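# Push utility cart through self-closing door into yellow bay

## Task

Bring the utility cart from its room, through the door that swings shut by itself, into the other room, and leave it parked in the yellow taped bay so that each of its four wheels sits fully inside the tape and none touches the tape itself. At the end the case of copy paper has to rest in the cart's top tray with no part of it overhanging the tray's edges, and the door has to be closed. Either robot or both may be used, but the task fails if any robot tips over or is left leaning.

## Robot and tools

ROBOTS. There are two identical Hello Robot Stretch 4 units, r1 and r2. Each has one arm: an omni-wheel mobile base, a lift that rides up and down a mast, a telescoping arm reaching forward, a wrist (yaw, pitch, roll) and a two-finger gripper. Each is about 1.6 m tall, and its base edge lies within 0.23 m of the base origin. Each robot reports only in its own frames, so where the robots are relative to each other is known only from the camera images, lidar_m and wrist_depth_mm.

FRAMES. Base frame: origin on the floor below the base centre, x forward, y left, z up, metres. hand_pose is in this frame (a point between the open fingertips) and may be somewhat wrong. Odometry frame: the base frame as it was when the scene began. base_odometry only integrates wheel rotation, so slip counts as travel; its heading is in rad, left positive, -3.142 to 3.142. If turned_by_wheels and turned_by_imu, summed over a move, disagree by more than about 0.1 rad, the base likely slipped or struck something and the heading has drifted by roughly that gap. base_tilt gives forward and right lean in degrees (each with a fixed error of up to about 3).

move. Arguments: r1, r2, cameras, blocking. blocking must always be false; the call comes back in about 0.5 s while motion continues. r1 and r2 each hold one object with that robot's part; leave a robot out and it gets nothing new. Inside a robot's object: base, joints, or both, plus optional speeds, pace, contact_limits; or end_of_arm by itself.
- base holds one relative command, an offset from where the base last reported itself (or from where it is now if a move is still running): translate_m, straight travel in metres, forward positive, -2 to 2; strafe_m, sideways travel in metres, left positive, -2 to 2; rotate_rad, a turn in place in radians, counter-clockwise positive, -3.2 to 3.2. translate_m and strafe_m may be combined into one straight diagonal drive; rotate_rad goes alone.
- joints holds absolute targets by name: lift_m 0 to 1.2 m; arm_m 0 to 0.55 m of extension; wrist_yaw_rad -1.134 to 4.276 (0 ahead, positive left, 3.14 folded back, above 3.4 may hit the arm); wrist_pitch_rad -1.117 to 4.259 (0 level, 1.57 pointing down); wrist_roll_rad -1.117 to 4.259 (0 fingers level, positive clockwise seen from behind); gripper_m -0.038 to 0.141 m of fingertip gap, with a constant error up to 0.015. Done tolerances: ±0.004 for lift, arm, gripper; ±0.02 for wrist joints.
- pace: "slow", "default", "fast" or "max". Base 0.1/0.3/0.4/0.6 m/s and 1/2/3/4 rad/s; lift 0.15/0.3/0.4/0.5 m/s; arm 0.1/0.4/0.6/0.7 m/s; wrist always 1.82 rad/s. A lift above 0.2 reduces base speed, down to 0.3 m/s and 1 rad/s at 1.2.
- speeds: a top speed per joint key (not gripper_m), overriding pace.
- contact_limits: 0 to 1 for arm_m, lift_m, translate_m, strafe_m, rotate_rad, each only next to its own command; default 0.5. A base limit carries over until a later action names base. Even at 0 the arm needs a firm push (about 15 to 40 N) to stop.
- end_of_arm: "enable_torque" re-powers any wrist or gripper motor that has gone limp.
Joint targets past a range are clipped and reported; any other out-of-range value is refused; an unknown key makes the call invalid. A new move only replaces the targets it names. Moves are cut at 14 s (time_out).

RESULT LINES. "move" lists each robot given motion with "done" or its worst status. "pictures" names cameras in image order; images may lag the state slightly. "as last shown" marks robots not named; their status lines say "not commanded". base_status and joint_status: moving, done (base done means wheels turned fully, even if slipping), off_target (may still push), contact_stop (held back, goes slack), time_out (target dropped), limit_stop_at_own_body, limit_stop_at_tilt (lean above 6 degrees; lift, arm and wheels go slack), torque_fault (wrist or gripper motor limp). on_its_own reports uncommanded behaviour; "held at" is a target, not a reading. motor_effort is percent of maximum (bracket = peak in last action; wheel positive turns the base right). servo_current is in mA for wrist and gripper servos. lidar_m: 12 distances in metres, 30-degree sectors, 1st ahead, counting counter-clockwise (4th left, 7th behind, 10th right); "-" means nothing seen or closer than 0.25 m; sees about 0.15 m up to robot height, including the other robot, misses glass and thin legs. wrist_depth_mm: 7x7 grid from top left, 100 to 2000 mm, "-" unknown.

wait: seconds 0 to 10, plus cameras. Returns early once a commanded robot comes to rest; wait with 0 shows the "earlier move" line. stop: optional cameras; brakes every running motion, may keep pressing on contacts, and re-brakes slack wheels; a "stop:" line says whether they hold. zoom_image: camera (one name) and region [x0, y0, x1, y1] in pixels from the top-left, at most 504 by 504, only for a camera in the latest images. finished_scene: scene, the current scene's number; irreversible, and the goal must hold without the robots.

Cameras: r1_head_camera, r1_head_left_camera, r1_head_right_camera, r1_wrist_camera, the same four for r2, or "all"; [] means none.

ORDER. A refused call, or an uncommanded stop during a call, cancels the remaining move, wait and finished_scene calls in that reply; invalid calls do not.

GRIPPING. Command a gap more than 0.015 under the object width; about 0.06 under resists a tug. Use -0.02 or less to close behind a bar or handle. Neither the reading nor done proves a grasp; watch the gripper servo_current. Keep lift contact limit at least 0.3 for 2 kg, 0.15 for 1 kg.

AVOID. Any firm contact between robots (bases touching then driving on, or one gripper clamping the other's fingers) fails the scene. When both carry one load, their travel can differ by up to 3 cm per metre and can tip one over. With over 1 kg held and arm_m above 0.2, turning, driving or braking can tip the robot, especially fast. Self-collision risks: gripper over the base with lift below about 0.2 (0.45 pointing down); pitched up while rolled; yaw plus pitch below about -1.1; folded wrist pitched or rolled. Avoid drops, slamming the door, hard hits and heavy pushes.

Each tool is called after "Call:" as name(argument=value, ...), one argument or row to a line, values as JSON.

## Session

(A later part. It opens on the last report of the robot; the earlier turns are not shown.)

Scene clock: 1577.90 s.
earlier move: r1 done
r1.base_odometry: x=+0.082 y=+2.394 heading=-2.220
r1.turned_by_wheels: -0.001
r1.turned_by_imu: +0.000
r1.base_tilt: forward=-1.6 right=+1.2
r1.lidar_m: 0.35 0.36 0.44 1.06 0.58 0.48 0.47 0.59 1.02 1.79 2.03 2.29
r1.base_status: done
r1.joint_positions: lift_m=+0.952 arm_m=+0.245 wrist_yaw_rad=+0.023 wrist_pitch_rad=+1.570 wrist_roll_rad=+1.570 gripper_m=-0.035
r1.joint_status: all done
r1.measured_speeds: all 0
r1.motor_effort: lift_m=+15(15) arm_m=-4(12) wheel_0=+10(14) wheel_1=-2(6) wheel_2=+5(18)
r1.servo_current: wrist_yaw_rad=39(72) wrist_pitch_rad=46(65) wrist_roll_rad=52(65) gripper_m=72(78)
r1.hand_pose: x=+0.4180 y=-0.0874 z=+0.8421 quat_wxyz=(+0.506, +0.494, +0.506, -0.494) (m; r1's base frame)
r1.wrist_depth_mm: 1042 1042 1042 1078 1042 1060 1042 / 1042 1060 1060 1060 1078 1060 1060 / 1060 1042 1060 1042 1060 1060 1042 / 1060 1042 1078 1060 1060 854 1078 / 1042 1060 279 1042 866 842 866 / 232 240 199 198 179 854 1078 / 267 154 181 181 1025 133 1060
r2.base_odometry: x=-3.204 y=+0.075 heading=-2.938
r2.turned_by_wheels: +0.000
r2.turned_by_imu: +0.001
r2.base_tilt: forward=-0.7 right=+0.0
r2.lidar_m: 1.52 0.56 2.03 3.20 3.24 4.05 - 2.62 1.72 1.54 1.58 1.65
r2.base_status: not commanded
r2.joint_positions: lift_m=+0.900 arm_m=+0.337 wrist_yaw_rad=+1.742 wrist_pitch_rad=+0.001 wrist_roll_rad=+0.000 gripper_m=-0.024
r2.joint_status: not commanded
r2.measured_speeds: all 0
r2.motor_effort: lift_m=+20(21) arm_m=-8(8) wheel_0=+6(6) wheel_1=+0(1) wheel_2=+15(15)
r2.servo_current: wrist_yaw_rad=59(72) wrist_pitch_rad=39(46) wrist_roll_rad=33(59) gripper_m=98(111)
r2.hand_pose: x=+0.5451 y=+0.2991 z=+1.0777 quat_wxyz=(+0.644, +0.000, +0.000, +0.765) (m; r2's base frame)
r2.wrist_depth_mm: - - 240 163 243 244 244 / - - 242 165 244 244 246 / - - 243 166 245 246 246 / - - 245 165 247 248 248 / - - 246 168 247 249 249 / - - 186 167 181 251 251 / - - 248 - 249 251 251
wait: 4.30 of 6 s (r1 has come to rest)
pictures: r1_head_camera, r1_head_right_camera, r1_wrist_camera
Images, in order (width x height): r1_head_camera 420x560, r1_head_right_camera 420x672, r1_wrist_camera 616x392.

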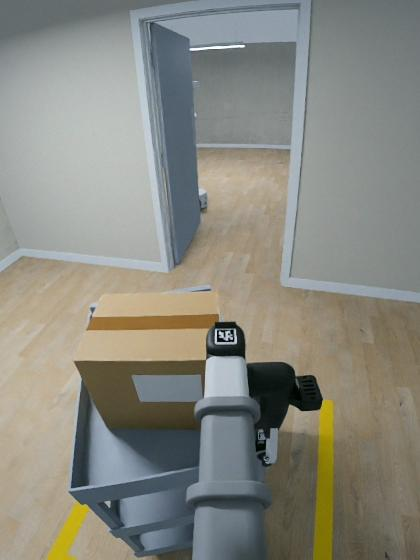

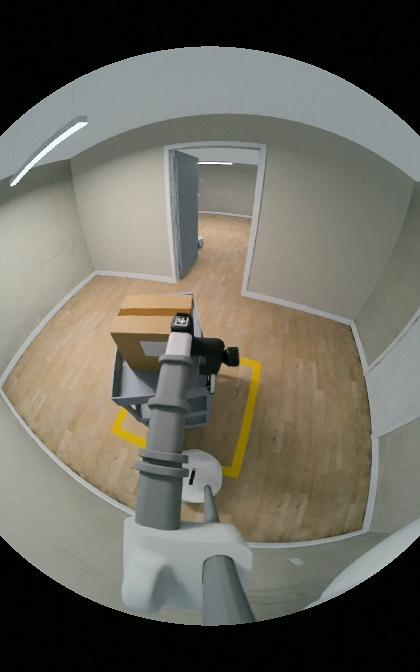

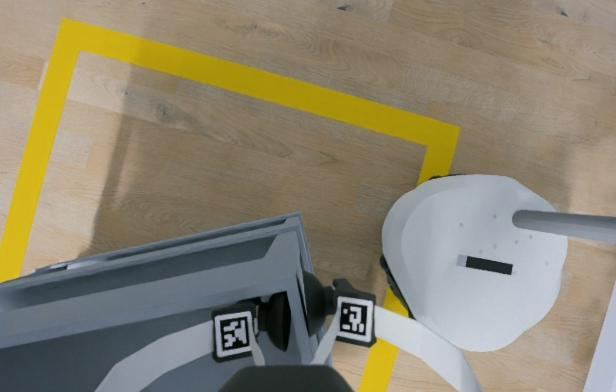

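Call:
move(
  blocking=false,
  r1={"joints":{"gripper_m":0.08}},
  cameras=[],
)

Call:
wait(
  seconds=1.5,
  cameras=[],
)

Call:
move(
  blocking=false,
  r1={"joints":{"lift_m":1.06},"pace":"slow"},
  cameras=[],
)

Call:
wait(
  seconds=2,
  cameras=["r1_wrist_camera"],
)

Call:
move(
  blocking=false,
  r1={"joints":{"arm_m":0.0}},
  cameras=[],
)

Call:
wait(
  seconds=2,
  cameras=["r1_wrist_camera"],
)

Call:
move(
  blocking=false,
  r1={"base":{"rotate_rad":-0.3}},
  cameras=[],
)

Call:
wait(
  seconds=2,
  cameras=["r1_wrist_camera","r1_head_camera"],
)

Scene clock: 1613.00 s.
move: r1 moving
r1.base_odometry: x=+0.082 y=+2.394 heading=-2.220
r1.turned_by_wheels: +0.000
r1.turned_by_imu: +0.000
r1.base_tilt: forward=-1.6 right=+1.2
r1.lidar_m: 0.35 0.35 0.44 1.04 0.58 0.49 0.47 0.58 1.00 1.79 2.01 2.26
r1.base_status: not commanded
r1.joint_positions: lift_m=+0.952 arm_m=+0.245 wrist_yaw_rad=+0.023 wrist_pitch_rad=+1.570 wrist_roll_rad=+1.570 gripper_m=-0.010
r1.joint_status: gripper_m moving
r1.measured_speeds: all 0
r1.motor_effort: lift_m=+15(15) arm_m=-4(4) wheel_0=+9(10) wheel_1=-2(2) wheel_2=+5(5)
r1.servo_current: wrist_yaw_rad=52(52) wrist_pitch_rad=39(46) wrist_roll_rad=65(65) gripper_m=59(78)
r1.hand_pose: x=+0.4180 y=-0.0874 z=+0.8421 quat_wxyz=(+0.506, +0.494, +0.506, -0.494) (m; r1's base frame)
r1.wrist_depth_mm: 1042 1060 1042 1042 1042 1060 1078 / 1078 1008 1060 1060 1078 1078 1060 / 1042 1025 1060 1060 1060 1060 1078 / 1042 1042 1060 1060 1078 854 1060 / 1060 1042 278 1042 878 854 866 / 232 249 200 200 183 854 1078 / 268 268 183 151 170 1060 1098
r2: as last shown
r2.turned_by_imu: +0.000
r2.base_tilt: forward=-0.7 right=+0.1
r2.lidar_m: 1.49 0.57 2.02 3.18 3.24 3.99 - 2.63 1.69 1.56 1.56 1.65
r2.motor_effort: lift_m=+20(20) arm_m=-8(8) wheel_0=+5(6) wheel_1=+0(0) wheel_2=+15(15)
r2.servo_current: wrist_yaw_rad=65(65) wrist_pitch_rad=39(46) wrist_roll_rad=39(52) gripper_m=98(104)
r2.wrist_depth_mm: - - 241 162 242 244 245 / - - 243 165 245 244 245 / - - 244 166 245 246 247 / - - 244 165 246 247 248 / - - 246 168 248 249 250 / - - 186 167 181 250 251 / - - 248 - 250 252 253
pictures: none
No camera images: "cameras" was empty.

Scene clock: 1614.33 s.
earlier move: r1 done
r1.base_odometry: x=+0.082 y=+2.394 heading=-2.220
r1.turned_by_wheels: +0.000
r1.turned_by_imu: +0.000
r1.base_tilt: forward=-1.6 right=+1.3
r1.lidar_m: 0.35 0.35 0.42 1.08 0.58 0.48 0.47 0.57 1.00 1.79 2.05 2.28
r1.base_status: not commanded
r1.joint_positions: lift_m=+0.952 arm_m=+0.245 wrist_yaw_rad=+0.022 wrist_pitch_rad=+1.574 wrist_roll_rad=+1.570 gripper_m=+0.080
r1.joint_status: all done
r1.measured_speeds: all 0
r1.motor_effort: lift_m=+15(15) arm_m=+4(4) wheel_0=+8(10) wheel_1=-1(2) wheel_2=+3(5)
r1.servo_current: wrist_yaw_rad=52(65) wrist_pitch_rad=52(52) wrist_roll_rad=52(65) gripper_m=52(98)
r1.hand_pose: x=+0.4169 y=-0.0874 z=+0.8421 quat_wxyz=(+0.505, +0.493, +0.506, -0.495) (m; r1's base frame)
r1.wrist_depth_mm: 1025 1042 1042 1060 1060 1042 1098 / 1042 1025 1060 1060 1060 1078 1078 / 1060 1060 1042 1078 1060 1078 1060 / 1042 1042 1042 1042 1078 842 1078 / 1060 1025 250 1078 866 854 1060 / 234 245 198 1078 191 854 1078 / 265 265 268 151 1060 1078 1078
r2.base_odometry: x=-3.204 y=+0.075 heading=-2.938
r2.turned_by_wheels: +0.000
r2.turned_by_imu: +0.000
r2.base_tilt: forward=-0.7 right=+0.0
r2.lidar_m: 1.53 0.55 2.02 3.20 3.23 4.00 - 2.62 1.70 1.54 1.58 1.65
r2.base_status: not commanded
r2.joint_positions: lift_m=+0.900 arm_m=+0.337 wrist_yaw_rad=+1.742 wrist_pitch_rad=+0.001 wrist_roll_rad=+0.000 gripper_m=-0.024
r2.joint_status: not commanded
r2.measured_speeds: all 0
r2.motor_effort: lift_m=+20(21) arm_m=-7(8) wheel_0=+6(6) wheel_1=+0(0) wheel_2=+15(15)
r2.servo_current: wrist_yaw_rad=72(72) wrist_pitch_rad=39(46) wrist_roll_rad=39(52) gripper_m=104(104)
r2.hand_pose: x=+0.5451 y=+0.2991 z=+1.0777 quat_wxyz=(+0.644, +0.000, +0.000, +0.765) (m; r2's base frame)
r2.wrist_depth_mm: - - 241 163 241 244 245 / - - 242 166 243 245 246 / - - 243 167 245 245 247 / - - 244 164 246 247 249 / - - 246 168 247 248 250 / - - 185 167 182 250 251 / - - 248 - 250 250 251
wait: 1.33 of 1.5 s (r1 has come to rest)
pictures: none
No camera images: "cameras" was empty.

Scene clock: 1614.83 s.
move: r1 moving
r1.base_odometry: x=+0.082 y=+2.394 heading=-2.220
r1.turned_by_wheels: +0.000
r1.turned_by_imu: +0.000
r1.base_tilt: forward=-1.6 right=+1.3
r1.lidar_m: 0.35 0.35 0.44 1.05 0.58 0.50 0.48 0.58 1.03 1.78 2.03 2.29
r1.base_status: not commanded
r1.joint_positions: lift_m=+0.977 arm_m=+0.245 wrist_yaw_rad=+0.022 wrist_pitch_rad=+1.574 wrist_roll_rad=+1.570 gripper_m=+0.080
r1.joint_status: lift_m moving
r1.measured_speeds: translate_m=+0.000 strafe_m=+0.000 rotate_rad=+0.000 lift_m=+0.098 arm_m=+0.000 wrist_yaw_rad=+0.000 wrist_pitch_rad=+0.000 wrist_roll_rad=+0.000
r1.motor_effort: lift_m=+25(27) arm_m=+4(4) wheel_0=+8(8) wheel_1=-2(2) wheel_2=+3(3)
r1.servo_current: wrist_yaw_rad=65(65) wrist_pitch_rad=33(46) wrist_roll_rad=52(59) gripper_m=39(46)
r1.hand_pose: x=+0.4168 y=-0.0874 z=+0.8666 quat_wxyz=(+0.505, +0.493, +0.506, -0.495) (m; r1's base frame)
r1.wrist_depth_mm: 1078 1078 1060 1060 1098 1078 1078 / 1042 1060 1042 1060 1098 1078 1098 / 1060 1060 1078 1060 1078 1078 1098 / 1060 1078 1078 1078 1098 866 1098 / 1078 1078 271 1060 891 878 1078 / 254 287 203 1098 195 891 1098 / 286 289 290 143 1098 1098 1118
r2: as last shown
r2.base_tilt: forward=-0.6 right=+0.1
r2.lidar_m: 1.51 0.55 2.03 3.21 3.24 4.01 - 2.61 1.72 1.55 1.59 1.66
r2.motor_effort: lift_m=+20(20) arm_m=-8(8) wheel_0=+6(6) wheel_1=+0(0) wheel_2=+15(15)
r2.servo_current: wrist_yaw_rad=52(59) wrist_pitch_rad=33(46) wrist_roll_rad=46(59) gripper_m=98(104)
r2.wrist_depth_mm: - - 241 163 242 243 245 / - - 242 165 245 245 246 / - - 244 167 245 246 246 / - - 244 165 247 247 249 / - - 246 168 249 248 249 / - - 186 167 181 250 251 / - - 248 - 250 251 252
pictures: none
No camera images: "cameras" was empty.

Scene clock: 1616.10 s.
earlier move: r1 done
r1.base_odometry: x=+0.082 y=+2.394 heading=-2.221
r1.turned_by_wheels: -0.001
r1.turned_by_imu: -0.001
r1.base_tilt: forward=-1.6 right=+1.3
r1.lidar_m: 0.36 0.35 0.42 1.07 0.59 0.49 0.47 0.56 1.04 1.78 2.02 2.28
r1.base_status: not commanded
r1.joint_positions: lift_m=+1.060 arm_m=+0.245 wrist_yaw_rad=+0.022 wrist_pitch_rad=+1.573 wrist_roll_rad=+1.570 gripper_m=+0.080
r1.joint_status: all done
r1.measured_speeds: all 0
r1.motor_effort: lift_m=+24(27) arm_m=+4(4) wheel_0=+1(8) wheel_1=-1(2) wheel_2=+0(3)
r1.servo_current: wrist_yaw_rad=46(72) wrist_pitch_rad=46(46) wrist_roll_rad=59(65) gripper_m=46(52)
r1.hand_pose: x=+0.4172 y=-0.0874 z=+0.9493 quat_wxyz=(+0.505, +0.494, +0.506, -0.495) (m; r1's base frame)
r1.wrist_depth_mm: 1160 1160 1182 1160 1160 1182 1182 / 1160 1160 1182 1182 1182 1160 1182 / 1138 1160 1182 1160 1138 1160 1205 / 1182 1138 1160 1182 1182 976 1160 / 1138 1138 364 1160 946 960 1160 / 373 373 214 375 195 976 1182 / 375 327 375 144 1138 1182 1160
r2.base_odometry: x=-3.204 y=+0.075 heading=-2.938
r2.turned_by_wheels: +0.000
r2.turned_by_imu: +0.000
r2.base_tilt: forward=-0.6 right=+0.0
r2.lidar_m: 1.52 0.55 2.00 3.21 3.23 4.01 - 2.63 1.70 1.54 1.58 1.67
r2.base_status: not commanded
r2.joint_positions: lift_m=+0.900 arm_m=+0.337 wrist_yaw_rad=+1.742 wrist_pitch_rad=+0.001 wrist_roll_rad=+0.000 gripper_m=-0.024
r2.joint_status: not commanded
r2.measured_speeds: all 0
r2.motor_effort: lift_m=+20(20) arm_m=-8(8) wheel_0=+5(6) wheel_1=+0(0) wheel_2=+15(15)
r2.servo_current: wrist_yaw_rad=72(72) wrist_pitch_rad=46(46) wrist_roll_rad=46(59) gripper_m=104(111)
r2.hand_pose: x=+0.5451 y=+0.2991 z=+1.0777 quat_wxyz=(+0.644, +0.000, +0.000, +0.765) (m; r2's base frame)
r2.wrist_depth_mm: - - 241 163 242 243 244 / - - 243 165 245 244 246 / - - 244 167 244 246 247 / - - 245 165 246 247 247 / - - 246 168 248 249 250 / - - 186 167 181 250 251 / - - 248 - 251 251 252
wait: 1.27 of 2 s (r1 has come to rest)
pictures: r1_wrist_camera
Images, in order (width x height): r1_wrist_camera 616x392.

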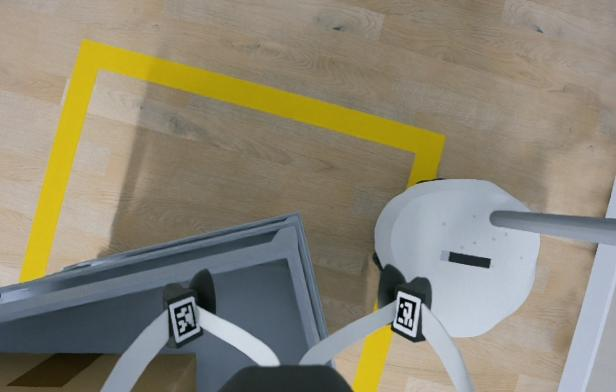

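Scene clock: 1616.60 s.
move: r1 moving
r1.base_odometry: x=+0.082 y=+2.394 heading=-2.221
r1.turned_by_wheels: +0.000
r1.turned_by_imu: +0.000
r1.base_tilt: forward=-1.6 right=+1.3
r1.lidar_m: 0.36 0.35 0.42 1.03 0.59 0.48 0.49 0.56 1.05 1.78 2.04 2.28
r1.base_status: not commanded
r1.joint_positions: lift_m=+1.060 arm_m=+0.194 wrist_yaw_rad=+0.022 wrist_pitch_rad=+1.573 wrist_roll_rad=+1.570 gripper_m=+0.080
r1.joint_status: arm_m moving
r1.measured_speeds: translate_m=+0.000 strafe_m=+0.000 rotate_rad=+0.000 lift_m=+0.000 arm_m=-0.195 wrist_yaw_rad=+0.000 wrist_pitch_rad=+0.000 wrist_roll_rad=+0.000
r1.motor_effort: lift_m=+24(24) arm_m=-3(7) wheel_0=+1(2) wheel_1=-1(1) wheel_2=+0(0)
r1.servo_current: wrist_yaw_rad=26(78) wrist_pitch_rad=39(46) wrist_roll_rad=52(65) gripper_m=39(46)
r1.hand_pose: x=+0.3665 y=-0.0874 z=+0.9493 quat_wxyz=(+0.505, +0.494, +0.506, -0.495) (m; r1's base frame)
r1.wrist_depth_mm: 1160 1160 1138 1160 1160 1160 1182 / 1160 1138 1182 1182 1160 1160 1138 / 1160 1160 1182 1160 1182 1160 1182 / 1138 1160 1182 1138 991 960 1182 / 1182 1138 377 1160 960 960 1160 / 375 373 213 1138 190 960 1160 / 368 325 377 143 1160 1160 1182
r2: as last shown
r2.lidar_m: 1.53 0.55 1.99 3.21 3.24 4.06 - 2.61 1.74 1.55 1.59 1.65
r2.motor_effort: lift_m=+20(20) arm_m=-8(8) wheel_0=+6(6) wheel_1=+0(0) wheel_2=+15(15)
r2.servo_current: wrist_yaw_rad=46(72) wrist_pitch_rad=39(46) wrist_roll_rad=52(52) gripper_m=104(111)
r2.wrist_depth_mm: - - 242 162 242 244 245 / - - 242 165 244 245 246 / - - 243 166 245 246 247 / - - 245 164 246 247 248 / - - 247 168 249 248 250 / - - 186 167 182 250 251 / - - 247 - 251 252 253
pictures: none
No camera images: "cameras" was empty.

Scene clock: 1617.93 s.
earlier move: r1 done
r1.base_odometry: x=+0.082 y=+2.394 heading=-2.221
r1.turned_by_wheels: +0.000
r1.turned_by_imu: +0.000
r1.base_tilt: forward=-1.5 right=+1.3
r1.lidar_m: 0.36 0.34 0.43 1.02 0.61 0.49 0.50 0.58 1.04 1.77 2.03 2.27
r1.base_status: not commanded
r1.joint_positions: lift_m=+1.060 arm_m=+0.000 wrist_yaw_rad=+0.022 wrist_pitch_rad=+1.573 wrist_roll_rad=+1.570 gripper_m=+0.080
r1.joint_status: all done
r1.measured_speeds: all 0
r1.motor_effort: lift_m=+24(24) arm_m=-4(7) wheel_0=+1(2) wheel_1=-1(1) wheel_2=+0(0)
r1.servo_current: wrist_yaw_rad=46(78) wrist_pitch_rad=52(52) wrist_roll_rad=52(65) gripper_m=46(46)
r1.hand_pose: x=+0.1723 y=-0.0874 z=+0.9493 quat_wxyz=(+0.505, +0.494, +0.506, -0.495) (m; r1's base frame)
r1.wrist_depth_mm: 1160 1160 1138 1160 1160 1160 1182 / 1160 1138 1160 1182 1182 1182 1160 / 1138 1160 1182 1160 1160 1182 1160 / 1160 1160 1160 1160 960 1160 1138 / 439 585 1160 960 960 1182 327 / 347 - 200 946 195 1160 - / 340 150 185 143 1182 1182 -
r2.base_odometry: x=-3.204 y=+0.075 heading=-2.938
r2.turned_by_wheels: +0.000
r2.turned_by_imu: +0.000
r2.base_tilt: forward=-0.6 right=+0.0
r2.lidar_m: 1.50 0.57 2.02 3.20 3.25 4.02 - 2.63 1.69 1.55 1.59 1.66
r2.base_status: not commanded
r2.joint_positions: lift_m=+0.900 arm_m=+0.337 wrist_yaw_rad=+1.742 wrist_pitch_rad=+0.001 wrist_roll_rad=+0.000 gripper_m=-0.024
r2.joint_status: not commanded
r2.measured_speeds: all 0
r2.motor_effort: lift_m=+20(21) arm_m=-7(8) wheel_0=+6(6) wheel_1=+0(1) wheel_2=+15(15)
r2.servo_current: wrist_yaw_rad=52(72) wrist_pitch_rad=39(46) wrist_roll_rad=52(59) gripper_m=111(111)
r2.hand_pose: x=+0.5451 y=+0.2991 z=+1.0777 quat_wxyz=(+0.644, +0.000, +0.000, +0.765) (m; r2's base frame)
r2.wrist_depth_mm: - - 240 163 243 244 244 / - - 241 165 244 244 246 / - - 244 167 244 246 246 / - - 245 165 246 247 249 / - - 247 168 248 249 250 / - - 186 167 181 250 251 / - - 248 - 251 251 252
wait: 1.33 of 2 s (r1 has come to rest)
pictures: r1_wrist_camera
Images, in order (width x height): r1_wrist_camera 616x392.

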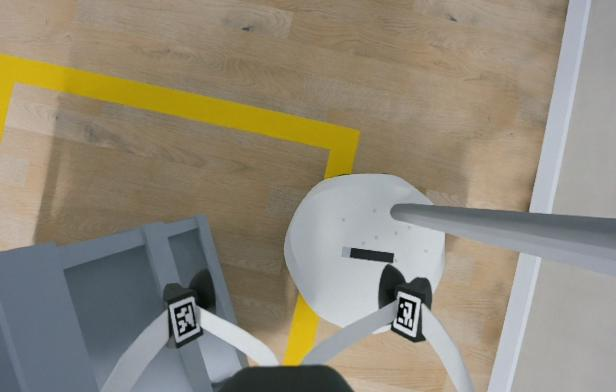

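Scene clock: 1618.43 s.
move: r1 moving
r1.base_odometry: x=+0.082 y=+2.394 heading=-2.398
r1.turned_by_wheels: -0.177
r1.turned_by_imu: -0.178
r1.base_tilt: forward=-1.6 right=+1.3
r1.lidar_m: 0.37 0.35 0.39 1.60 0.66 0.48 0.45 0.53 0.77 1.78 1.87 2.35
r1.base_status: rotate_rad moving
r1.joint_positions: lift_m=+1.060 arm_m=+0.000 wrist_yaw_rad=+0.022 wrist_pitch_rad=+1.573 wrist_roll_rad=+1.570 gripper_m=+0.080
r1.joint_status: not commanded
r1.measured_speeds: translate_m=+0.000 strafe_m=-0.001 rotate_rad=-0.634 lift_m=+0.000 arm_m=+0.000 wrist_yaw_rad=+0.000 wrist_pitch_rad=+0.000 wrist_roll_rad=+0.000
r1.motor_effort: lift_m=+24(24) arm_m=-4(4) wheel_0=+6(7) wheel_1=+4(6) wheel_2=+4(6)
r1.servo_current: wrist_yaw_rad=59(59) wrist_pitch_rad=39(46) wrist_roll_rad=52(78) gripper_m=46(46)
r1.hand_pose: x=+0.1723 y=-0.0874 z=+0.9493 quat_wxyz=(+0.505, +0.494, +0.506, -0.495) (m; r1's base frame)
r1.wrist_depth_mm: 1138 1138 1160 1160 1182 1182 - / 1160 1138 1138 1182 1160 1205 - / 1160 1160 1160 1182 1160 1138 - / 1160 1138 1160 1160 960 1182 - / 1138 1182 1160 960 946 1205 327 / 462 480 200 1182 195 1138 - / 353 149 - 143 1160 1182 -
r2: as last shown
r2.base_tilt: forward=-0.6 right=+0.1
r2.lidar_m: 1.51 0.54 2.04 3.20 3.24 4.02 - 2.61 1.69 1.55 1.55 1.67
r2.motor_effort: lift_m=+20(20) arm_m=-8(8) wheel_0=+5(6) wheel_1=+0(1) wheel_2=+15(15)
r2.servo_current: wrist_yaw_rad=59(65) wrist_pitch_rad=46(46) wrist_roll_rad=39(59) gripper_m=98(104)
r2.wrist_depth_mm: - - 241 163 241 243 245 / - - 242 165 244 245 246 / - - 243 167 246 245 247 / - - 244 165 246 248 249 / - - 246 168 248 248 249 / - - 186 167 181 250 251 / - - 247 - 251 250 252
pictures: none
No camera images: "cameras" was empty.

Scene clock: 1619.13 s.
earlier move: r1 done
r1.base_odometry: x=+0.082 y=+2.394 heading=-2.521
r1.turned_by_wheels: -0.122
r1.turned_by_imu: -0.123
r1.base_tilt: forward=-1.6 right=+1.3
r1.lidar_m: 0.38 0.35 0.38 2.53 0.76 0.51 0.47 0.50 0.68 1.66 1.83 2.41
r1.base_status: done
r1.joint_positions: lift_m=+1.060 arm_m=+0.000 wrist_yaw_rad=+0.022 wrist_pitch_rad=+1.573 wrist_roll_rad=+1.570 gripper_m=+0.080
r1.joint_status: not commanded
r1.measured_speeds: all 0
r1.motor_effort: lift_m=+24(24) arm_m=-4(4) wheel_0=+2(7) wheel_1=+2(6) wheel_2=+1(6)
r1.servo_current: wrist_yaw_rad=39(65) wrist_pitch_rad=39(52) wrist_roll_rad=33(78) gripper_m=39(46)
r1.hand_pose: x=+0.1723 y=-0.0874 z=+0.9493 quat_wxyz=(+0.505, +0.494, +0.506, -0.495) (m; r1's base frame)
r1.wrist_depth_mm: 1160 1160 1138 1138 1182 1182 - / 1160 1138 1160 1182 1182 1205 - / 1138 1138 1160 1138 1182 1182 - / 1138 1160 1160 1160 946 1138 - / 1138 1182 1182 960 946 1160 329 / 1160 1182 200 1160 196 1182 - / 1160 151 - 144 1182 1160 -
r2.base_odometry: x=-3.204 y=+0.075 heading=-2.938
r2.turned_by_wheels: +0.000
r2.turned_by_imu: +0.000
r2.base_tilt: forward=-0.7 right=+0.0
r2.lidar_m: 1.50 0.53 2.02 3.19 3.22 3.99 - 2.62 1.68 1.53 1.58 1.66
r2.base_status: not commanded
r2.joint_positions: lift_m=+0.900 arm_m=+0.337 wrist_yaw_rad=+1.742 wrist_pitch_rad=+0.001 wrist_roll_rad=+0.000 gripper_m=-0.024
r2.joint_status: not commanded
r2.measured_speeds: all 0
r2.motor_effort: lift_m=+20(21) arm_m=-8(8) wheel_0=+6(6) wheel_1=+0(1) wheel_2=+15(15)
r2.servo_current: wrist_yaw_rad=46(72) wrist_pitch_rad=39(46) wrist_roll_rad=46(59) gripper_m=98(104)
r2.hand_pose: x=+0.5451 y=+0.2991 z=+1.0777 quat_wxyz=(+0.644, +0.000, +0.000, +0.765) (m; r2's base frame)
r2.wrist_depth_mm: - - 241 163 242 244 245 / - - 242 165 243 244 246 / - - 244 167 244 245 247 / - - 244 165 246 248 247 / - - 246 168 248 248 250 / - - 186 167 181 249 251 / - - 248 - 250 251 252
wait: 0.70 of 2 s (r1 has come to rest)
pictures: r1_head_camera, r1_wrist_camera
Images, in order (width x height): r1_head_camera 420x560, r1_wrist_camera 616x392.

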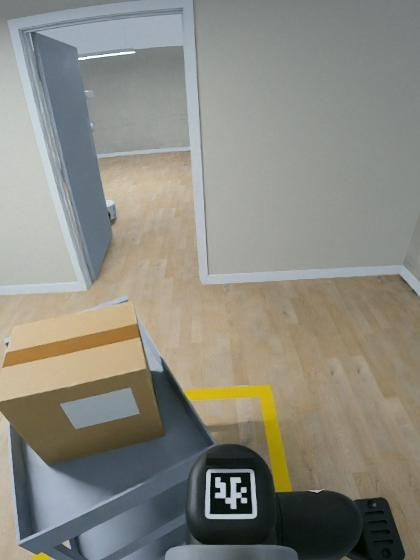

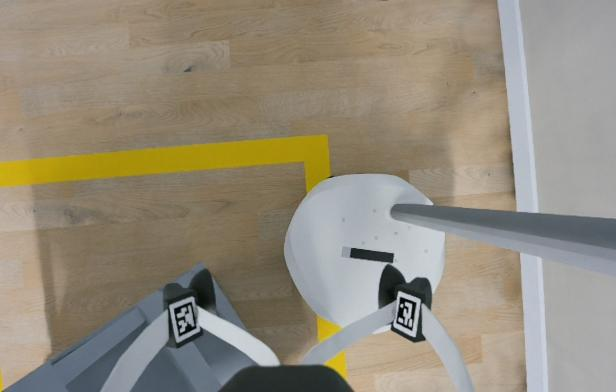

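Call:
move(
  blocking=false,
  r1={"base":{"strafe_m":-0.5},"joints":{"wrist_yaw_rad":0.49}},
  cameras=[],
)

Call:
wait(
  seconds=4,
  cameras=[],
)

Call:
move(
  blocking=false,
  r1={"base":{"translate_m":0.74}},
  cameras=[],
)

Call:
wait(
  seconds=5,
  cameras=[],
)

Call:
move(
  blocking=false,
  r1={"base":{"rotate_rad":1.57}},
  cameras=[],
)

Call:
wait(
  seconds=4,
  cameras=["r1_head_camera","r1_wrist_camera","r1_head_right_camera"],
)

Scene clock: 1636.20 s.
move: r1 moving
r1.base_odometry: x=+0.061 y=+2.424 heading=-2.521
r1.turned_by_wheels: +0.000
r1.turned_by_imu: +0.000
r1.base_tilt: forward=-1.6 right=+1.3
r1.lidar_m: 0.41 0.36 0.39 2.51 0.77 0.52 0.46 0.50 0.67 1.63 1.79 2.33
r1.base_status: strafe_m moving
r1.joint_positions: lift_m=+1.060 arm_m=+0.000 wrist_yaw_rad=+0.469 wrist_pitch_rad=+1.573 wrist_roll_rad=+1.570 gripper_m=+0.080
r1.joint_status: wrist_yaw_rad moving
r1.measured_speeds: translate_m=+0.000 strafe_m=-0.140 rotate_rad=+0.001 lift_m=+0.000 arm_m=+0.000 wrist_yaw_rad=+0.568 wrist_pitch_rad=+0.000 wrist_roll_rad=+0.000
r1.motor_effort: lift_m=+24(24) arm_m=-4(4) wheel_0=+7(11) wheel_1=-9(9) wheel_2=+1(1)
r1.servo_current: wrist_yaw_rad=65(98) wrist_pitch_rad=46(46) wrist_roll_rad=59(65) gripper_m=46(46)
r1.hand_pose: x=+0.2100 y=-0.0782 z=+0.9493 quat_wxyz=(+0.602, +0.369, +0.603, -0.370) (m; r1's base frame)
r1.wrist_depth_mm: 1182 1160 1160 1182 1182 1160 1182 / 1138 1160 1160 1182 1160 1160 1160 / 1160 1138 1160 1160 1160 1205 1160 / 1138 1138 1182 1182 1160 1138 1182 / 1160 603 1182 946 976 1160 - / 373 - 200 946 195 544 - / 366 150 1160 144 1160 1138 375
r2: as last shown
r2.base_tilt: forward=-0.7 right=+0.1
r2.lidar_m: 1.51 0.54 2.03 3.20 3.24 4.02 - 2.61 1.68 1.54 1.59 1.63
r2.motor_effort: lift_m=+20(21) arm_m=-8(8) wheel_0=+6(6) wheel_1=+0(0) wheel_2=+15(15)
r2.servo_current: wrist_yaw_rad=52(59) wrist_pitch_rad=33(46) wrist_roll_rad=39(52) gripper_m=104(104)
r2.wrist_depth_mm: - - 241 163 243 244 244 / - - 241 165 245 245 245 / - - 243 167 245 247 247 / - - 244 165 247 248 249 / - - 246 168 247 248 249 / - - 186 167 182 251 250 / - - 248 - 250 251 253
pictures: none
No camera images: "cameras" was empty.

Scene clock: 1638.70 s.
earlier move: r1 done
r1.base_odometry: x=-0.209 y=+2.801 heading=-2.520
r1.turned_by_wheels: +0.000
r1.turned_by_imu: -0.003
r1.base_tilt: forward=-1.6 right=+1.3
r1.lidar_m: 2.31 0.89 0.66 0.85 0.71 0.52 0.46 0.48 0.65 1.27 1.30 1.72
r1.base_status: done
r1.joint_positions: lift_m=+1.060 arm_m=+0.000 wrist_yaw_rad=+0.487 wrist_pitch_rad=+1.573 wrist_roll_rad=+1.570 gripper_m=+0.080
r1.joint_status: all done
r1.measured_speeds: all 0
r1.motor_effort: lift_m=+23(24) arm_m=-4(4) wheel_0=+1(13) wheel_1=+0(11) wheel_2=-1(2)
r1.servo_current: wrist_yaw_rad=59(98) wrist_pitch_rad=46(52) wrist_roll_rad=39(65) gripper_m=46(52)
r1.hand_pose: x=+0.2114 y=-0.0775 z=+0.9494 quat_wxyz=(+0.606, +0.364, +0.606, -0.365) (m; r1's base frame)
r1.wrist_depth_mm: 1160 1138 1160 1160 1138 1138 1160 / 1138 1160 1160 1160 1160 1160 1160 / 1182 1160 1138 1182 1182 1138 1138 / 1160 1160 1160 1138 1138 1182 1160 / 1160 1160 1138 960 946 1160 - / 1182 1160 198 960 195 585 - / 1182 1160 1160 143 1182 1160 377
r2.base_odometry: x=-3.204 y=+0.075 heading=-2.938
r2.turned_by_wheels: +0.000
r2.turned_by_imu: +0.000
r2.base_tilt: forward=-0.7 right=+0.0
r2.lidar_m: 1.51 0.54 2.04 3.20 3.21 4.04 - 2.60 1.69 1.55 1.56 1.67
r2.base_status: not commanded
r2.joint_positions: lift_m=+0.900 arm_m=+0.337 wrist_yaw_rad=+1.742 wrist_pitch_rad=+0.001 wrist_roll_rad=+0.000 gripper_m=-0.024
r2.joint_status: not commanded
r2.measured_speeds: all 0
r2.motor_effort: lift_m=+20(21) arm_m=-8(8) wheel_0=+6(6) wheel_1=+0(1) wheel_2=+15(15)
r2.servo_current: wrist_yaw_rad=52(72) wrist_pitch_rad=39(46) wrist_roll_rad=52(65) gripper_m=98(111)
r2.hand_pose: x=+0.5451 y=+0.2991 z=+1.0777 quat_wxyz=(+0.644, +0.000, +0.000, +0.765) (m; r2's base frame)
r2.wrist_depth_mm: - - 242 162 243 243 244 / - - 242 165 244 244 245 / - - 244 166 245 247 247 / - - 244 165 246 248 248 / - - 246 168 249 249 249 / - - 186 167 181 250 251 / - - 248 - 250 251 252
wait: 2.50 of 4 s (r1 has come to rest)
pictures: none
No camera images: "cameras" was empty.

Scene clock: 1639.20 s.
move: r1 moving
r1.base_odometry: x=-0.234 y=+2.782 heading=-2.520
r1.turned_by_wheels: +0.000
r1.turned_by_imu: +0.000
r1.base_tilt: forward=-1.6 right=+1.2
r1.lidar_m: 2.26 1.00 0.63 0.83 0.77 0.52 0.48 0.52 0.68 1.27 1.32 1.68
r1.base_status: translate_m moving
r1.joint_positions: lift_m=+1.060 arm_m=+0.000 wrist_yaw_rad=+0.487 wrist_pitch_rad=+1.573 wrist_roll_rad=+1.570 gripper_m=+0.080
r1.joint_status: not commanded
r1.measured_speeds: translate_m=+0.121 strafe_m=+0.001 rotate_rad=+0.002 lift_m=+0.000 arm_m=+0.000 wrist_yaw_rad=+0.000 wrist_pitch_rad=+0.000 wrist_roll_rad=+0.000
r1.motor_effort: lift_m=+23(23) arm_m=-4(4) wheel_0=+8(8) wheel_1=+4(7) wheel_2=-9(9)
r1.servo_current: wrist_yaw_rad=52(78) wrist_pitch_rad=39(46) wrist_roll_rad=52(59) gripper_m=46(52)
r1.hand_pose: x=+0.2114 y=-0.0775 z=+0.9494 quat_wxyz=(+0.606, +0.364, +0.606, -0.365) (m; r1's base frame)
r1.wrist_depth_mm: 1138 1182 1182 1160 1160 1182 1160 / 1138 1160 1160 1160 1160 1160 1182 / 1160 1160 1160 1182 1160 1160 1182 / 1160 1182 1160 1160 1160 1160 1182 / 1160 1160 1160 960 946 1160 1160 / 1182 1205 198 946 195 559 - / 1182 1160 1160 143 1205 1160 379
r2: as last shown
r2.base_tilt: forward=-0.6 right=+0.1
r2.lidar_m: 1.50 0.53 2.02 3.19 3.21 4.03 - 2.61 1.70 1.55 1.58 1.66
r2.motor_effort: lift_m=+20(20) arm_m=-8(8) wheel_0=+6(6) wheel_1=+0(0) wheel_2=+15(15)
r2.servo_current: wrist_yaw_rad=46(65) wrist_pitch_rad=39(46) wrist_roll_rad=52(52) gripper_m=98(104)
r2.wrist_depth_mm: - - 240 163 243 243 245 / - - 242 165 243 245 245 / - - 243 167 244 246 247 / - - 245 165 246 246 248 / - - 246 168 248 248 248 / - - 185 167 182 249 250 / - - 247 - 250 252 251
pictures: none
No camera images: "cameras" was empty.

Scene clock: 1642.67 s.
earlier move: r1 done
r1.base_odometry: x=-0.810 y=+2.370 heading=-2.520
r1.turned_by_wheels: +0.000
r1.turned_by_imu: +0.000
r1.base_tilt: forward=-1.6 right=+1.3
r1.lidar_m: 1.58 1.62 0.88 0.60 0.57 1.28 1.19 1.24 1.31 1.16 1.24 1.64
r1.base_status: done
r1.joint_positions: lift_m=+1.060 arm_m=+0.000 wrist_yaw_rad=+0.487 wrist_pitch_rad=+1.573 wrist_roll_rad=+1.570 gripper_m=+0.080
r1.joint_status: not commanded
r1.measured_speeds: all 0
r1.motor_effort: lift_m=+23(23) arm_m=-4(5) wheel_0=+3(10) wheel_1=+0(8) wheel_2=+1(10)
r1.servo_current: wrist_yaw_rad=39(78) wrist_pitch_rad=39(52) wrist_roll_rad=39(78) gripper_m=39(52)
r1.hand_pose: x=+0.2114 y=-0.0775 z=+0.9494 quat_wxyz=(+0.606, +0.364, +0.606, -0.365) (m; r1's base frame)
r1.wrist_depth_mm: 1160 1160 1160 1160 1160 1160 1160 / 1138 1160 1138 1160 1160 1160 1182 / 1160 1182 1160 1182 1160 1160 1160 / 1182 1182 1160 1160 1182 1160 1160 / 1138 1160 1160 946 960 1160 1160 / 1160 1160 197 960 196 580 1160 / 1160 1160 1160 144 1160 1138 382
r2.base_odometry: x=-3.204 y=+0.075 heading=-2.938
r2.turned_by_wheels: +0.000
r2.turned_by_imu: +0.000
r2.base_tilt: forward=-0.7 right=+0.1
r2.lidar_m: 1.50 0.55 2.04 3.20 3.25 4.03 - 2.63 1.72 1.53 1.58 1.64
r2.base_status: not commanded
r2.joint_positions: lift_m=+0.900 arm_m=+0.337 wrist_yaw_rad=+1.742 wrist_pitch_rad=+0.001 wrist_roll_rad=+0.000 gripper_m=-0.024
r2.joint_status: not commanded
r2.measured_speeds: all 0
r2.motor_effort: lift_m=+20(21) arm_m=-8(8) wheel_0=+6(6) wheel_1=+0(0) wheel_2=+15(15)
r2.servo_current: wrist_yaw_rad=59(65) wrist_pitch_rad=39(46) wrist_roll_rad=59(59) gripper_m=98(111)
r2.hand_pose: x=+0.5451 y=+0.2991 z=+1.0777 quat_wxyz=(+0.644, +0.000, +0.000, +0.765) (m; r2's base frame)
r2.wrist_depth_mm: - - 241 162 243 244 244 / - - 242 165 244 245 246 / - - 244 166 245 245 246 / - - 244 165 247 247 247 / - - 246 168 247 248 250 / - - 186 167 181 250 251 / - - 248 - 250 251 253
wait: 3.47 of 5 s (r1 has come to rest)
pictures: none
No camera images: "cameras" was empty.

Scene clock: 1643.17 s.
move: r1 moving
r1.base_odometry: x=-0.810 y=+2.370 heading=-2.341
r1.turned_by_wheels: +0.179
r1.turned_by_imu: +0.180
r1.base_tilt: forward=-1.6 right=+1.3
r1.lidar_m: 1.58 2.27 0.72 0.58 0.59 1.21 1.20 1.32 1.22 1.19 1.29 1.60
r1.base_status: rotate_rad moving
r1.joint_positions: lift_m=+1.060 arm_m=+0.000 wrist_yaw_rad=+0.487 wrist_pitch_rad=+1.573 wrist_roll_rad=+1.570 gripper_m=+0.080
r1.joint_status: not commanded
r1.measured_speeds: translate_m=+0.000 strafe_m=+0.000 rotate_rad=+0.691 lift_m=+0.000 arm_m=+0.000 wrist_yaw_rad=+0.000 wrist_pitch_rad=+0.000 wrist_roll_rad=+0.000
r1.motor_effort: lift_m=+23(23) arm_m=-4(4) wheel_0=-8(8) wheel_1=-6(7) wheel_2=-6(7)
r1.servo_current: wrist_yaw_rad=46(59) wrist_pitch_rad=46(46) wrist_roll_rad=52(59) gripper_m=39(46)
r1.hand_pose: x=+0.2114 y=-0.0775 z=+0.9494 quat_wxyz=(+0.606, +0.364, +0.606, -0.365) (m; r1's base frame)
r1.wrist_depth_mm: 1160 1138 1160 1160 1182 1182 1182 / 1138 1138 1160 1138 1182 1182 1182 / 1160 1160 1182 1160 1182 1160 1182 / 1160 1160 1182 1182 1182 1138 1182 / 1160 1160 1160 946 960 1182 1160 / 1160 1182 200 946 195 574 1160 / 1160 181 1182 143 1160 1182 377
r2: as last shown
r2.base_tilt: forward=-0.7 right=+0.0
r2.lidar_m: 1.50 0.53 2.05 3.19 3.25 4.03 - 2.62 1.69 1.54 1.55 1.66
r2.motor_effort: lift_m=+20(20) arm_m=-8(8) wheel_0=+6(6) wheel_1=+0(1) wheel_2=+15(15)
r2.servo_current: wrist_yaw_rad=72(72) wrist_pitch_rad=39(46) wrist_roll_rad=39(59) gripper_m=98(111)
r2.wrist_depth_mm: - - 240 163 243 244 245 / - - 243 165 244 245 245 / - - 244 167 245 246 246 / - - 245 165 246 246 248 / - - 246 169 248 248 249 / - - 186 167 181 249 250 / - - 248 - 249 251 252
pictures: none
No camera images: "cameras" was empty.

Scene clock: 1645.07 s.
earlier move: r1 done
r1.base_odometry: x=-0.810 y=+2.370 heading=-0.951
r1.turned_by_wheels: +1.391
r1.turned_by_imu: +1.398
r1.base_tilt: forward=-1.6 right=+1.3
r1.lidar_m: 0.61 0.59 1.29 1.19 1.20 1.32 1.22 1.26 1.68 1.56 1.62 0.90
r1.base_status: done
r1.joint_positions: lift_m=+1.060 arm_m=+0.000 wrist_yaw_rad=+0.488 wrist_pitch_rad=+1.573 wrist_roll_rad=+1.570 gripper_m=+0.080
r1.joint_status: not commanded
r1.measured_speeds: all 0
r1.motor_effort: lift_m=+23(23) arm_m=-4(4) wheel_0=-3(10) wheel_1=-2(8) wheel_2=+0(7)
r1.servo_current: wrist_yaw_rad=59(65) wrist_pitch_rad=52(52) wrist_roll_rad=59(65) gripper_m=46(52)
r1.hand_pose: x=+0.2114 y=-0.0775 z=+0.9494 quat_wxyz=(+0.606, +0.364, +0.606, -0.365) (m; r1's base frame)
r1.wrist_depth_mm: - 1160 1160 1160 1182 1160 1160 / - 1160 1138 1138 1160 1160 1138 / - 1160 1182 1182 1160 1138 1205 / - 1138 1182 1160 1160 1160 1160 / - 1160 1182 960 946 1182 1160 / 691 1160 200 946 195 615 1160 / 1160 1160 1182 150 1160 1160 394
r2.base_odometry: x=-3.204 y=+0.075 heading=-2.938
r2.turned_by_wheels: +0.000
r2.turned_by_imu: +0.000
r2.base_tilt: forward=-0.7 right=+0.0
r2.lidar_m: 1.51 0.52 2.02 3.19 3.23 4.02 - 2.62 1.70 1.54 1.57 1.65
r2.base_status: not commanded
r2.joint_positions: lift_m=+0.900 arm_m=+0.337 wrist_yaw_rad=+1.742 wrist_pitch_rad=+0.001 wrist_roll_rad=+0.000 gripper_m=-0.024
r2.joint_status: not commanded
r2.measured_speeds: all 0
r2.motor_effort: lift_m=+20(20) arm_m=-8(8) wheel_0=+6(6) wheel_1=+0(1) wheel_2=+15(15)
r2.servo_current: wrist_yaw_rad=46(72) wrist_pitch_rad=39(46) wrist_roll_rad=33(59) gripper_m=104(111)
r2.hand_pose: x=+0.5451 y=+0.2991 z=+1.0777 quat_wxyz=(+0.644, +0.000, +0.000, +0.765) (m; r2's base frame)
r2.wrist_depth_mm: - - 240 163 242 244 245 / - - 241 165 244 244 245 / - - 243 166 246 246 245 / - - 245 165 247 248 248 / - - 247 168 247 249 249 / - - 185 167 181 250 250 / - - 248 - 250 250 252
wait: 1.90 of 4 s (r1 has come to rest)
pictures: r1_head_camera, r1_head_right_camera, r1_wrist_camera
Images, in order (width x height): r1_head_camera 420x560, r1_head_right_camera 420x672, r1_wrist_camera 616x392.

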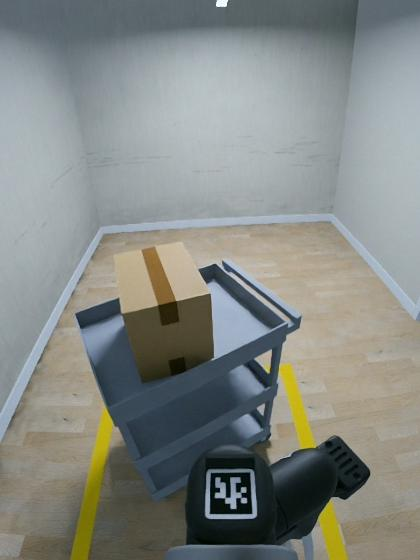

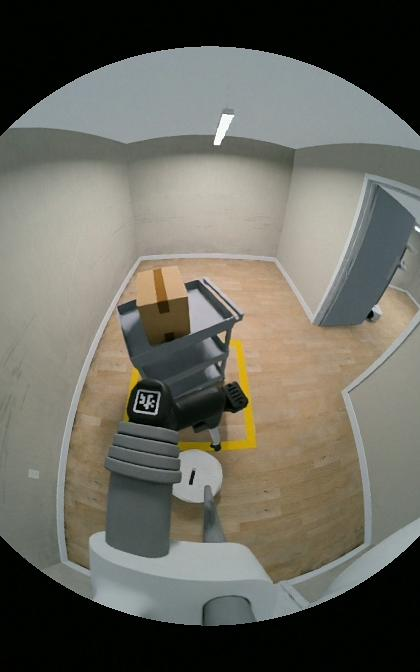

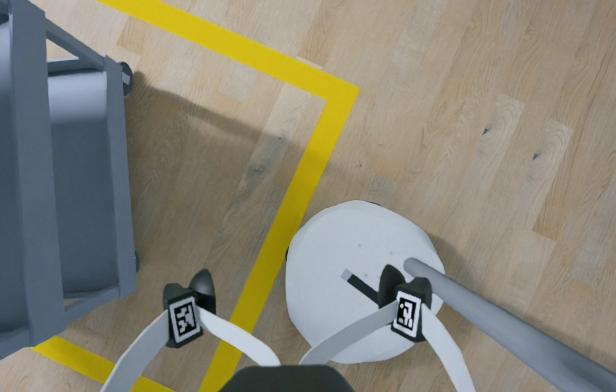

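Call:
move(
  blocking=false,
  r1={"base":{"strafe_m":-0.07},"joints":{"arm_m":0.38}},
  cameras=[],
)

Call:
wait(
  seconds=3,
  cameras=["r1_head_camera","r1_wrist_camera"],
)

Scene clock: 1661.80 s.
move: r1 moving
r1.base_odometry: x=-0.840 y=+2.349 heading=-0.951
r1.turned_by_wheels: +0.000
r1.turned_by_imu: +0.000
r1.base_tilt: forward=-1.6 right=+1.2
r1.lidar_m: 0.64 0.61 1.34 1.21 1.26 1.31 1.20 1.26 1.64 1.53 1.57 2.25
r1.base_status: strafe_m moving
r1.joint_positions: lift_m=+1.060 arm_m=+0.051 wrist_yaw_rad=+0.488 wrist_pitch_rad=+1.573 wrist_roll_rad=+1.570 gripper_m=+0.080
r1.joint_status: arm_m moving
r1.measured_speeds: translate_m=+0.001 strafe_m=-0.140 rotate_rad=-0.005 lift_m=+0.000 arm_m=+0.195 wrist_yaw_rad=+0.000 wrist_pitch_rad=+0.000 wrist_roll_rad=+0.000
r1.motor_effort: lift_m=+23(23) arm_m=+5(8) wheel_0=+8(11) wheel_1=-5(10) wheel_2=+1(2)
r1.servo_current: wrist_yaw_rad=46(65) wrist_pitch_rad=46(46) wrist_roll_rad=26(72) gripper_m=39(46)
r1.hand_pose: x=+0.2621 y=-0.0775 z=+0.9494 quat_wxyz=(+0.606, +0.364, +0.606, -0.365) (m; r1's base frame)
r1.wrist_depth_mm: 1182 1138 1160 1160 1160 1160 1160 / - 1160 1160 1160 1160 1182 1138 / - 1160 1182 1160 1182 1182 1160 / - 1160 1138 1182 1182 1205 1160 / - 1182 1160 1008 960 1160 1160 / - 891 200 946 195 654 1160 / - 1160 1182 151 991 1182 442
r2: as last shown
r2.base_tilt: forward=-0.7 right=+0.1
r2.lidar_m: 1.51 0.55 2.02 3.19 3.24 4.02 - 2.63 1.70 1.55 1.59 1.64
r2.motor_effort: lift_m=+20(21) arm_m=-7(8) wheel_0=+6(6) wheel_1=+0(0) wheel_2=+15(15)
r2.servo_current: wrist_yaw_rad=52(59) wrist_pitch_rad=39(46) wrist_roll_rad=52(52) gripper_m=104(111)
r2.wrist_depth_mm: - - 241 162 242 243 244 / - - 241 165 244 244 247 / - - 244 166 246 246 247 / - - 246 165 246 248 248 / - - 246 168 247 249 250 / - - 186 167 181 249 251 / - - 248 - 250 251 252
pictures: none
No camera images: "cameras" was empty.

Scene clock: 1663.53 s.
earlier move: r1 done
r1.base_odometry: x=-0.867 y=+2.329 heading=-0.950
r1.turned_by_wheels: +0.000
r1.turned_by_imu: +0.000
r1.base_tilt: forward=-1.6 right=+1.3
r1.lidar_m: 0.66 0.61 1.33 1.25 1.32 1.32 1.21 1.26 1.62 1.50 1.53 2.22
r1.base_status: done
r1.joint_positions: lift_m=+1.060 arm_m=+0.380 wrist_yaw_rad=+0.488 wrist_pitch_rad=+1.572 wrist_roll_rad=+1.570 gripper_m=+0.080
r1.joint_status: all done
r1.measured_speeds: all 0
r1.motor_effort: lift_m=+23(23) arm_m=+4(8) wheel_0=+2(11) wheel_1=+2(10) wheel_2=+0(2)
r1.servo_current: wrist_yaw_rad=59(65) wrist_pitch_rad=46(46) wrist_roll_rad=33(72) gripper_m=46(46)
r1.hand_pose: x=+0.5914 y=-0.0775 z=+0.9494 quat_wxyz=(+0.606, +0.364, +0.606, -0.365) (m; r1's base frame)
r1.wrist_depth_mm: 340 1160 1138 1138 1160 1160 1182 / 336 1138 1160 1182 1138 1160 1160 / 377 418 1182 1160 1138 1160 1160 / 373 368 1182 1182 1138 1160 1182 / 375 359 1182 1182 1160 1138 1138 / 375 347 200 1160 195 960 1182 / 340 181 647 151 991 960 946
r2.base_odometry: x=-3.204 y=+0.075 heading=-2.938
r2.turned_by_wheels: +0.000
r2.turned_by_imu: +0.000
r2.base_tilt: forward=-0.7 right=+0.0
r2.lidar_m: 1.51 0.54 2.01 3.17 3.23 4.02 - 2.63 1.71 1.56 1.56 1.67
r2.base_status: not commanded
r2.joint_positions: lift_m=+0.900 arm_m=+0.337 wrist_yaw_rad=+1.742 wrist_pitch_rad=+0.001 wrist_roll_rad=+0.000 gripper_m=-0.024
r2.joint_status: not commanded
r2.measured_speeds: all 0
r2.motor_effort: lift_m=+20(21) arm_m=-8(8) wheel_0=+5(6) wheel_1=+0(0) wheel_2=+15(15)
r2.servo_current: wrist_yaw_rad=46(72) wrist_pitch_rad=46(46) wrist_roll_rad=46(65) gripper_m=98(111)
r2.hand_pose: x=+0.5451 y=+0.2991 z=+1.0777 quat_wxyz=(+0.644, +0.000, +0.000, +0.765) (m; r2's base frame)
r2.wrist_depth_mm: - - 241 163 242 244 244 / - - 242 165 243 246 246 / - - 244 166 245 246 246 / - - 244 165 246 248 248 / - - 245 169 248 248 249 / - - 186 167 182 249 251 / - - 248 - 250 251 251
wait: 1.73 of 3 s (r1 has come to rest)
pictures: r1_head_camera, r1_wrist_camera
Images, in order (width x height): r1_head_camera 420x560, r1_wrist_camera 616x392.

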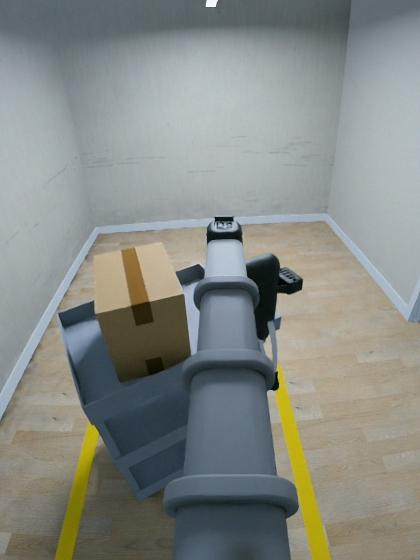

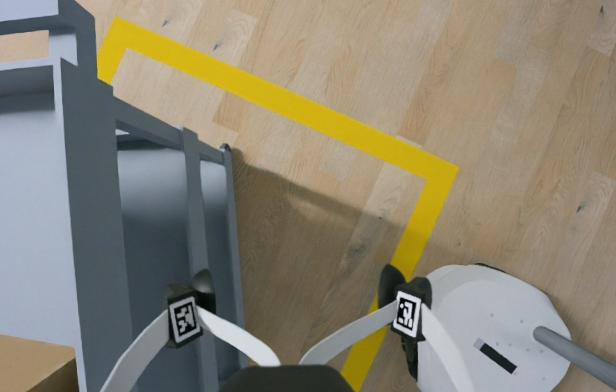

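Call:
move(
  blocking=false,
  r1={"base":{"translate_m":0.09,"strafe_m":0.01},"joints":{"arm_m":0.52}},
  cameras=[],
)

Call:
wait(
  seconds=3,
  cameras=["r1_wrist_camera"],
)

Scene clock: 1677.40 s.
move: r1 moving
r1.base_odometry: x=-0.846 y=+2.306 heading=-0.950
r1.turned_by_wheels: +0.000
r1.turned_by_imu: +0.000
r1.base_tilt: forward=-1.6 right=+1.3
r1.lidar_m: 0.63 0.57 1.37 1.26 1.30 1.36 1.23 1.30 1.59 1.50 1.56 2.19
r1.base_status: translate_m moving; strafe_m moving
r1.joint_positions: lift_m=+1.060 arm_m=+0.431 wrist_yaw_rad=+0.488 wrist_pitch_rad=+1.572 wrist_roll_rad=+1.570 gripper_m=+0.080
r1.joint_status: arm_m moving
r1.measured_speeds: translate_m=+0.122 strafe_m=+0.014 rotate_rad=-0.001 lift_m=+0.000 arm_m=+0.195 wrist_yaw_rad=+0.000 wrist_pitch_rad=+0.000 wrist_roll_rad=+0.000
r1.motor_effort: lift_m=+23(23) arm_m=+5(6) wheel_0=+4(8) wheel_1=+9(9) wheel_2=-10(10)
r1.servo_current: wrist_yaw_rad=46(72) wrist_pitch_rad=46(46) wrist_roll_rad=52(78) gripper_m=39(46)
r1.hand_pose: x=+0.6422 y=-0.0775 z=+0.9494 quat_wxyz=(+0.606, +0.364, +0.606, -0.365) (m; r1's base frame)
r1.wrist_depth_mm: 1160 1138 1138 1160 1138 1182 1160 / 1182 347 1160 1138 1182 1182 1160 / 375 366 1160 1160 1160 1160 1160 / 373 375 - 1182 1182 1160 1182 / 370 373 - 1182 1160 1138 1160 / 375 375 195 1160 195 960 960 / 373 324 351 151 1182 960 946
r2: as last shown
r2.base_tilt: forward=-0.7 right=+0.1
r2.lidar_m: 1.51 0.55 2.03 3.19 3.26 4.02 - 2.62 1.69 1.55 1.58 1.67
r2.motor_effort: lift_m=+20(21) arm_m=-8(8) wheel_0=+6(6) wheel_1=+0(0) wheel_2=+15(15)
r2.servo_current: wrist_yaw_rad=52(59) wrist_pitch_rad=39(46) wrist_roll_rad=46(59) gripper_m=98(111)
r2.wrist_depth_mm: - - 241 162 242 243 244 / - - 242 165 243 246 245 / - - 243 167 246 245 247 / - - 245 165 246 247 248 / - - 246 168 247 248 249 / - - 185 167 181 250 251 / - - 248 - 251 250 251
pictures: none
No camera images: "cameras" was empty.

Scene clock: 1678.40 s.
earlier move: r1 done
r1.base_odometry: x=-0.807 y=+2.262 heading=-0.950
r1.turned_by_wheels: +0.000
r1.turned_by_imu: +0.000
r1.base_tilt: forward=-1.5 right=+1.3
r1.lidar_m: 0.57 0.52 1.35 1.24 1.28 1.42 1.29 1.36 1.62 1.51 1.54 2.16
r1.base_status: done
r1.joint_positions: lift_m=+1.060 arm_m=+0.520 wrist_yaw_rad=+0.488 wrist_pitch_rad=+1.572 wrist_roll_rad=+1.570 gripper_m=+0.080
r1.joint_status: all done
r1.measured_speeds: all 0
r1.motor_effort: lift_m=+23(23) arm_m=+4(7) wheel_0=+2(8) wheel_1=+2(9) wheel_2=+2(10)
r1.servo_current: wrist_yaw_rad=52(72) wrist_pitch_rad=39(52) wrist_roll_rad=72(78) gripper_m=39(52)
r1.hand_pose: x=+0.7314 y=-0.0774 z=+0.9494 quat_wxyz=(+0.606, +0.364, +0.606, -0.365) (m; r1's base frame)
r1.wrist_depth_mm: 1160 1138 1160 1160 1182 1160 1160 / 1160 1160 1138 1160 1118 1138 1160 / 1160 - 1160 1160 1182 1182 1160 / 1160 377 373 377 1160 1182 1182 / 373 375 377 375 1160 1205 1160 / 373 375 215 375 196 991 976 / 375 377 375 143 1160 946 946
r2.base_odometry: x=-3.204 y=+0.075 heading=-2.938
r2.turned_by_wheels: +0.000
r2.turned_by_imu: +0.000
r2.base_tilt: forward=-0.6 right=+0.0
r2.lidar_m: 1.50 0.56 2.03 3.19 3.20 4.01 - 2.60 1.69 1.55 1.56 1.67
r2.base_status: not commanded
r2.joint_positions: lift_m=+0.900 arm_m=+0.337 wrist_yaw_rad=+1.742 wrist_pitch_rad=+0.001 wrist_roll_rad=+0.000 gripper_m=-0.024
r2.joint_status: not commanded
r2.measured_speeds: all 0
r2.motor_effort: lift_m=+20(21) arm_m=-8(8) wheel_0=+5(6) wheel_1=+0(0) wheel_2=+15(15)
r2.servo_current: wrist_yaw_rad=52(65) wrist_pitch_rad=46(46) wrist_roll_rad=59(65) gripper_m=98(111)
r2.hand_pose: x=+0.5451 y=+0.2991 z=+1.0777 quat_wxyz=(+0.644, +0.000, +0.000, +0.765) (m; r2's base frame)
r2.wrist_depth_mm: - - 242 163 242 244 245 / - - 243 165 245 245 245 / - - 243 167 246 246 248 / - - 245 165 246 246 249 / - - 247 168 247 248 251 / - - 186 167 181 250 250 / - - 248 - 250 251 252
wait: 1.00 of 3 s (r1 has come to rest)
pictures: r1_wrist_camera
Images, in order (width x height): r1_wrist_camera 616x392.

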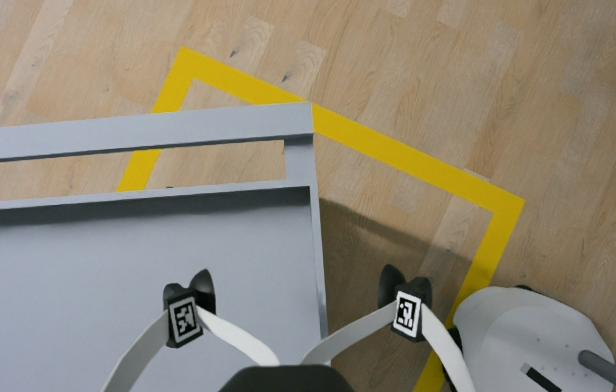

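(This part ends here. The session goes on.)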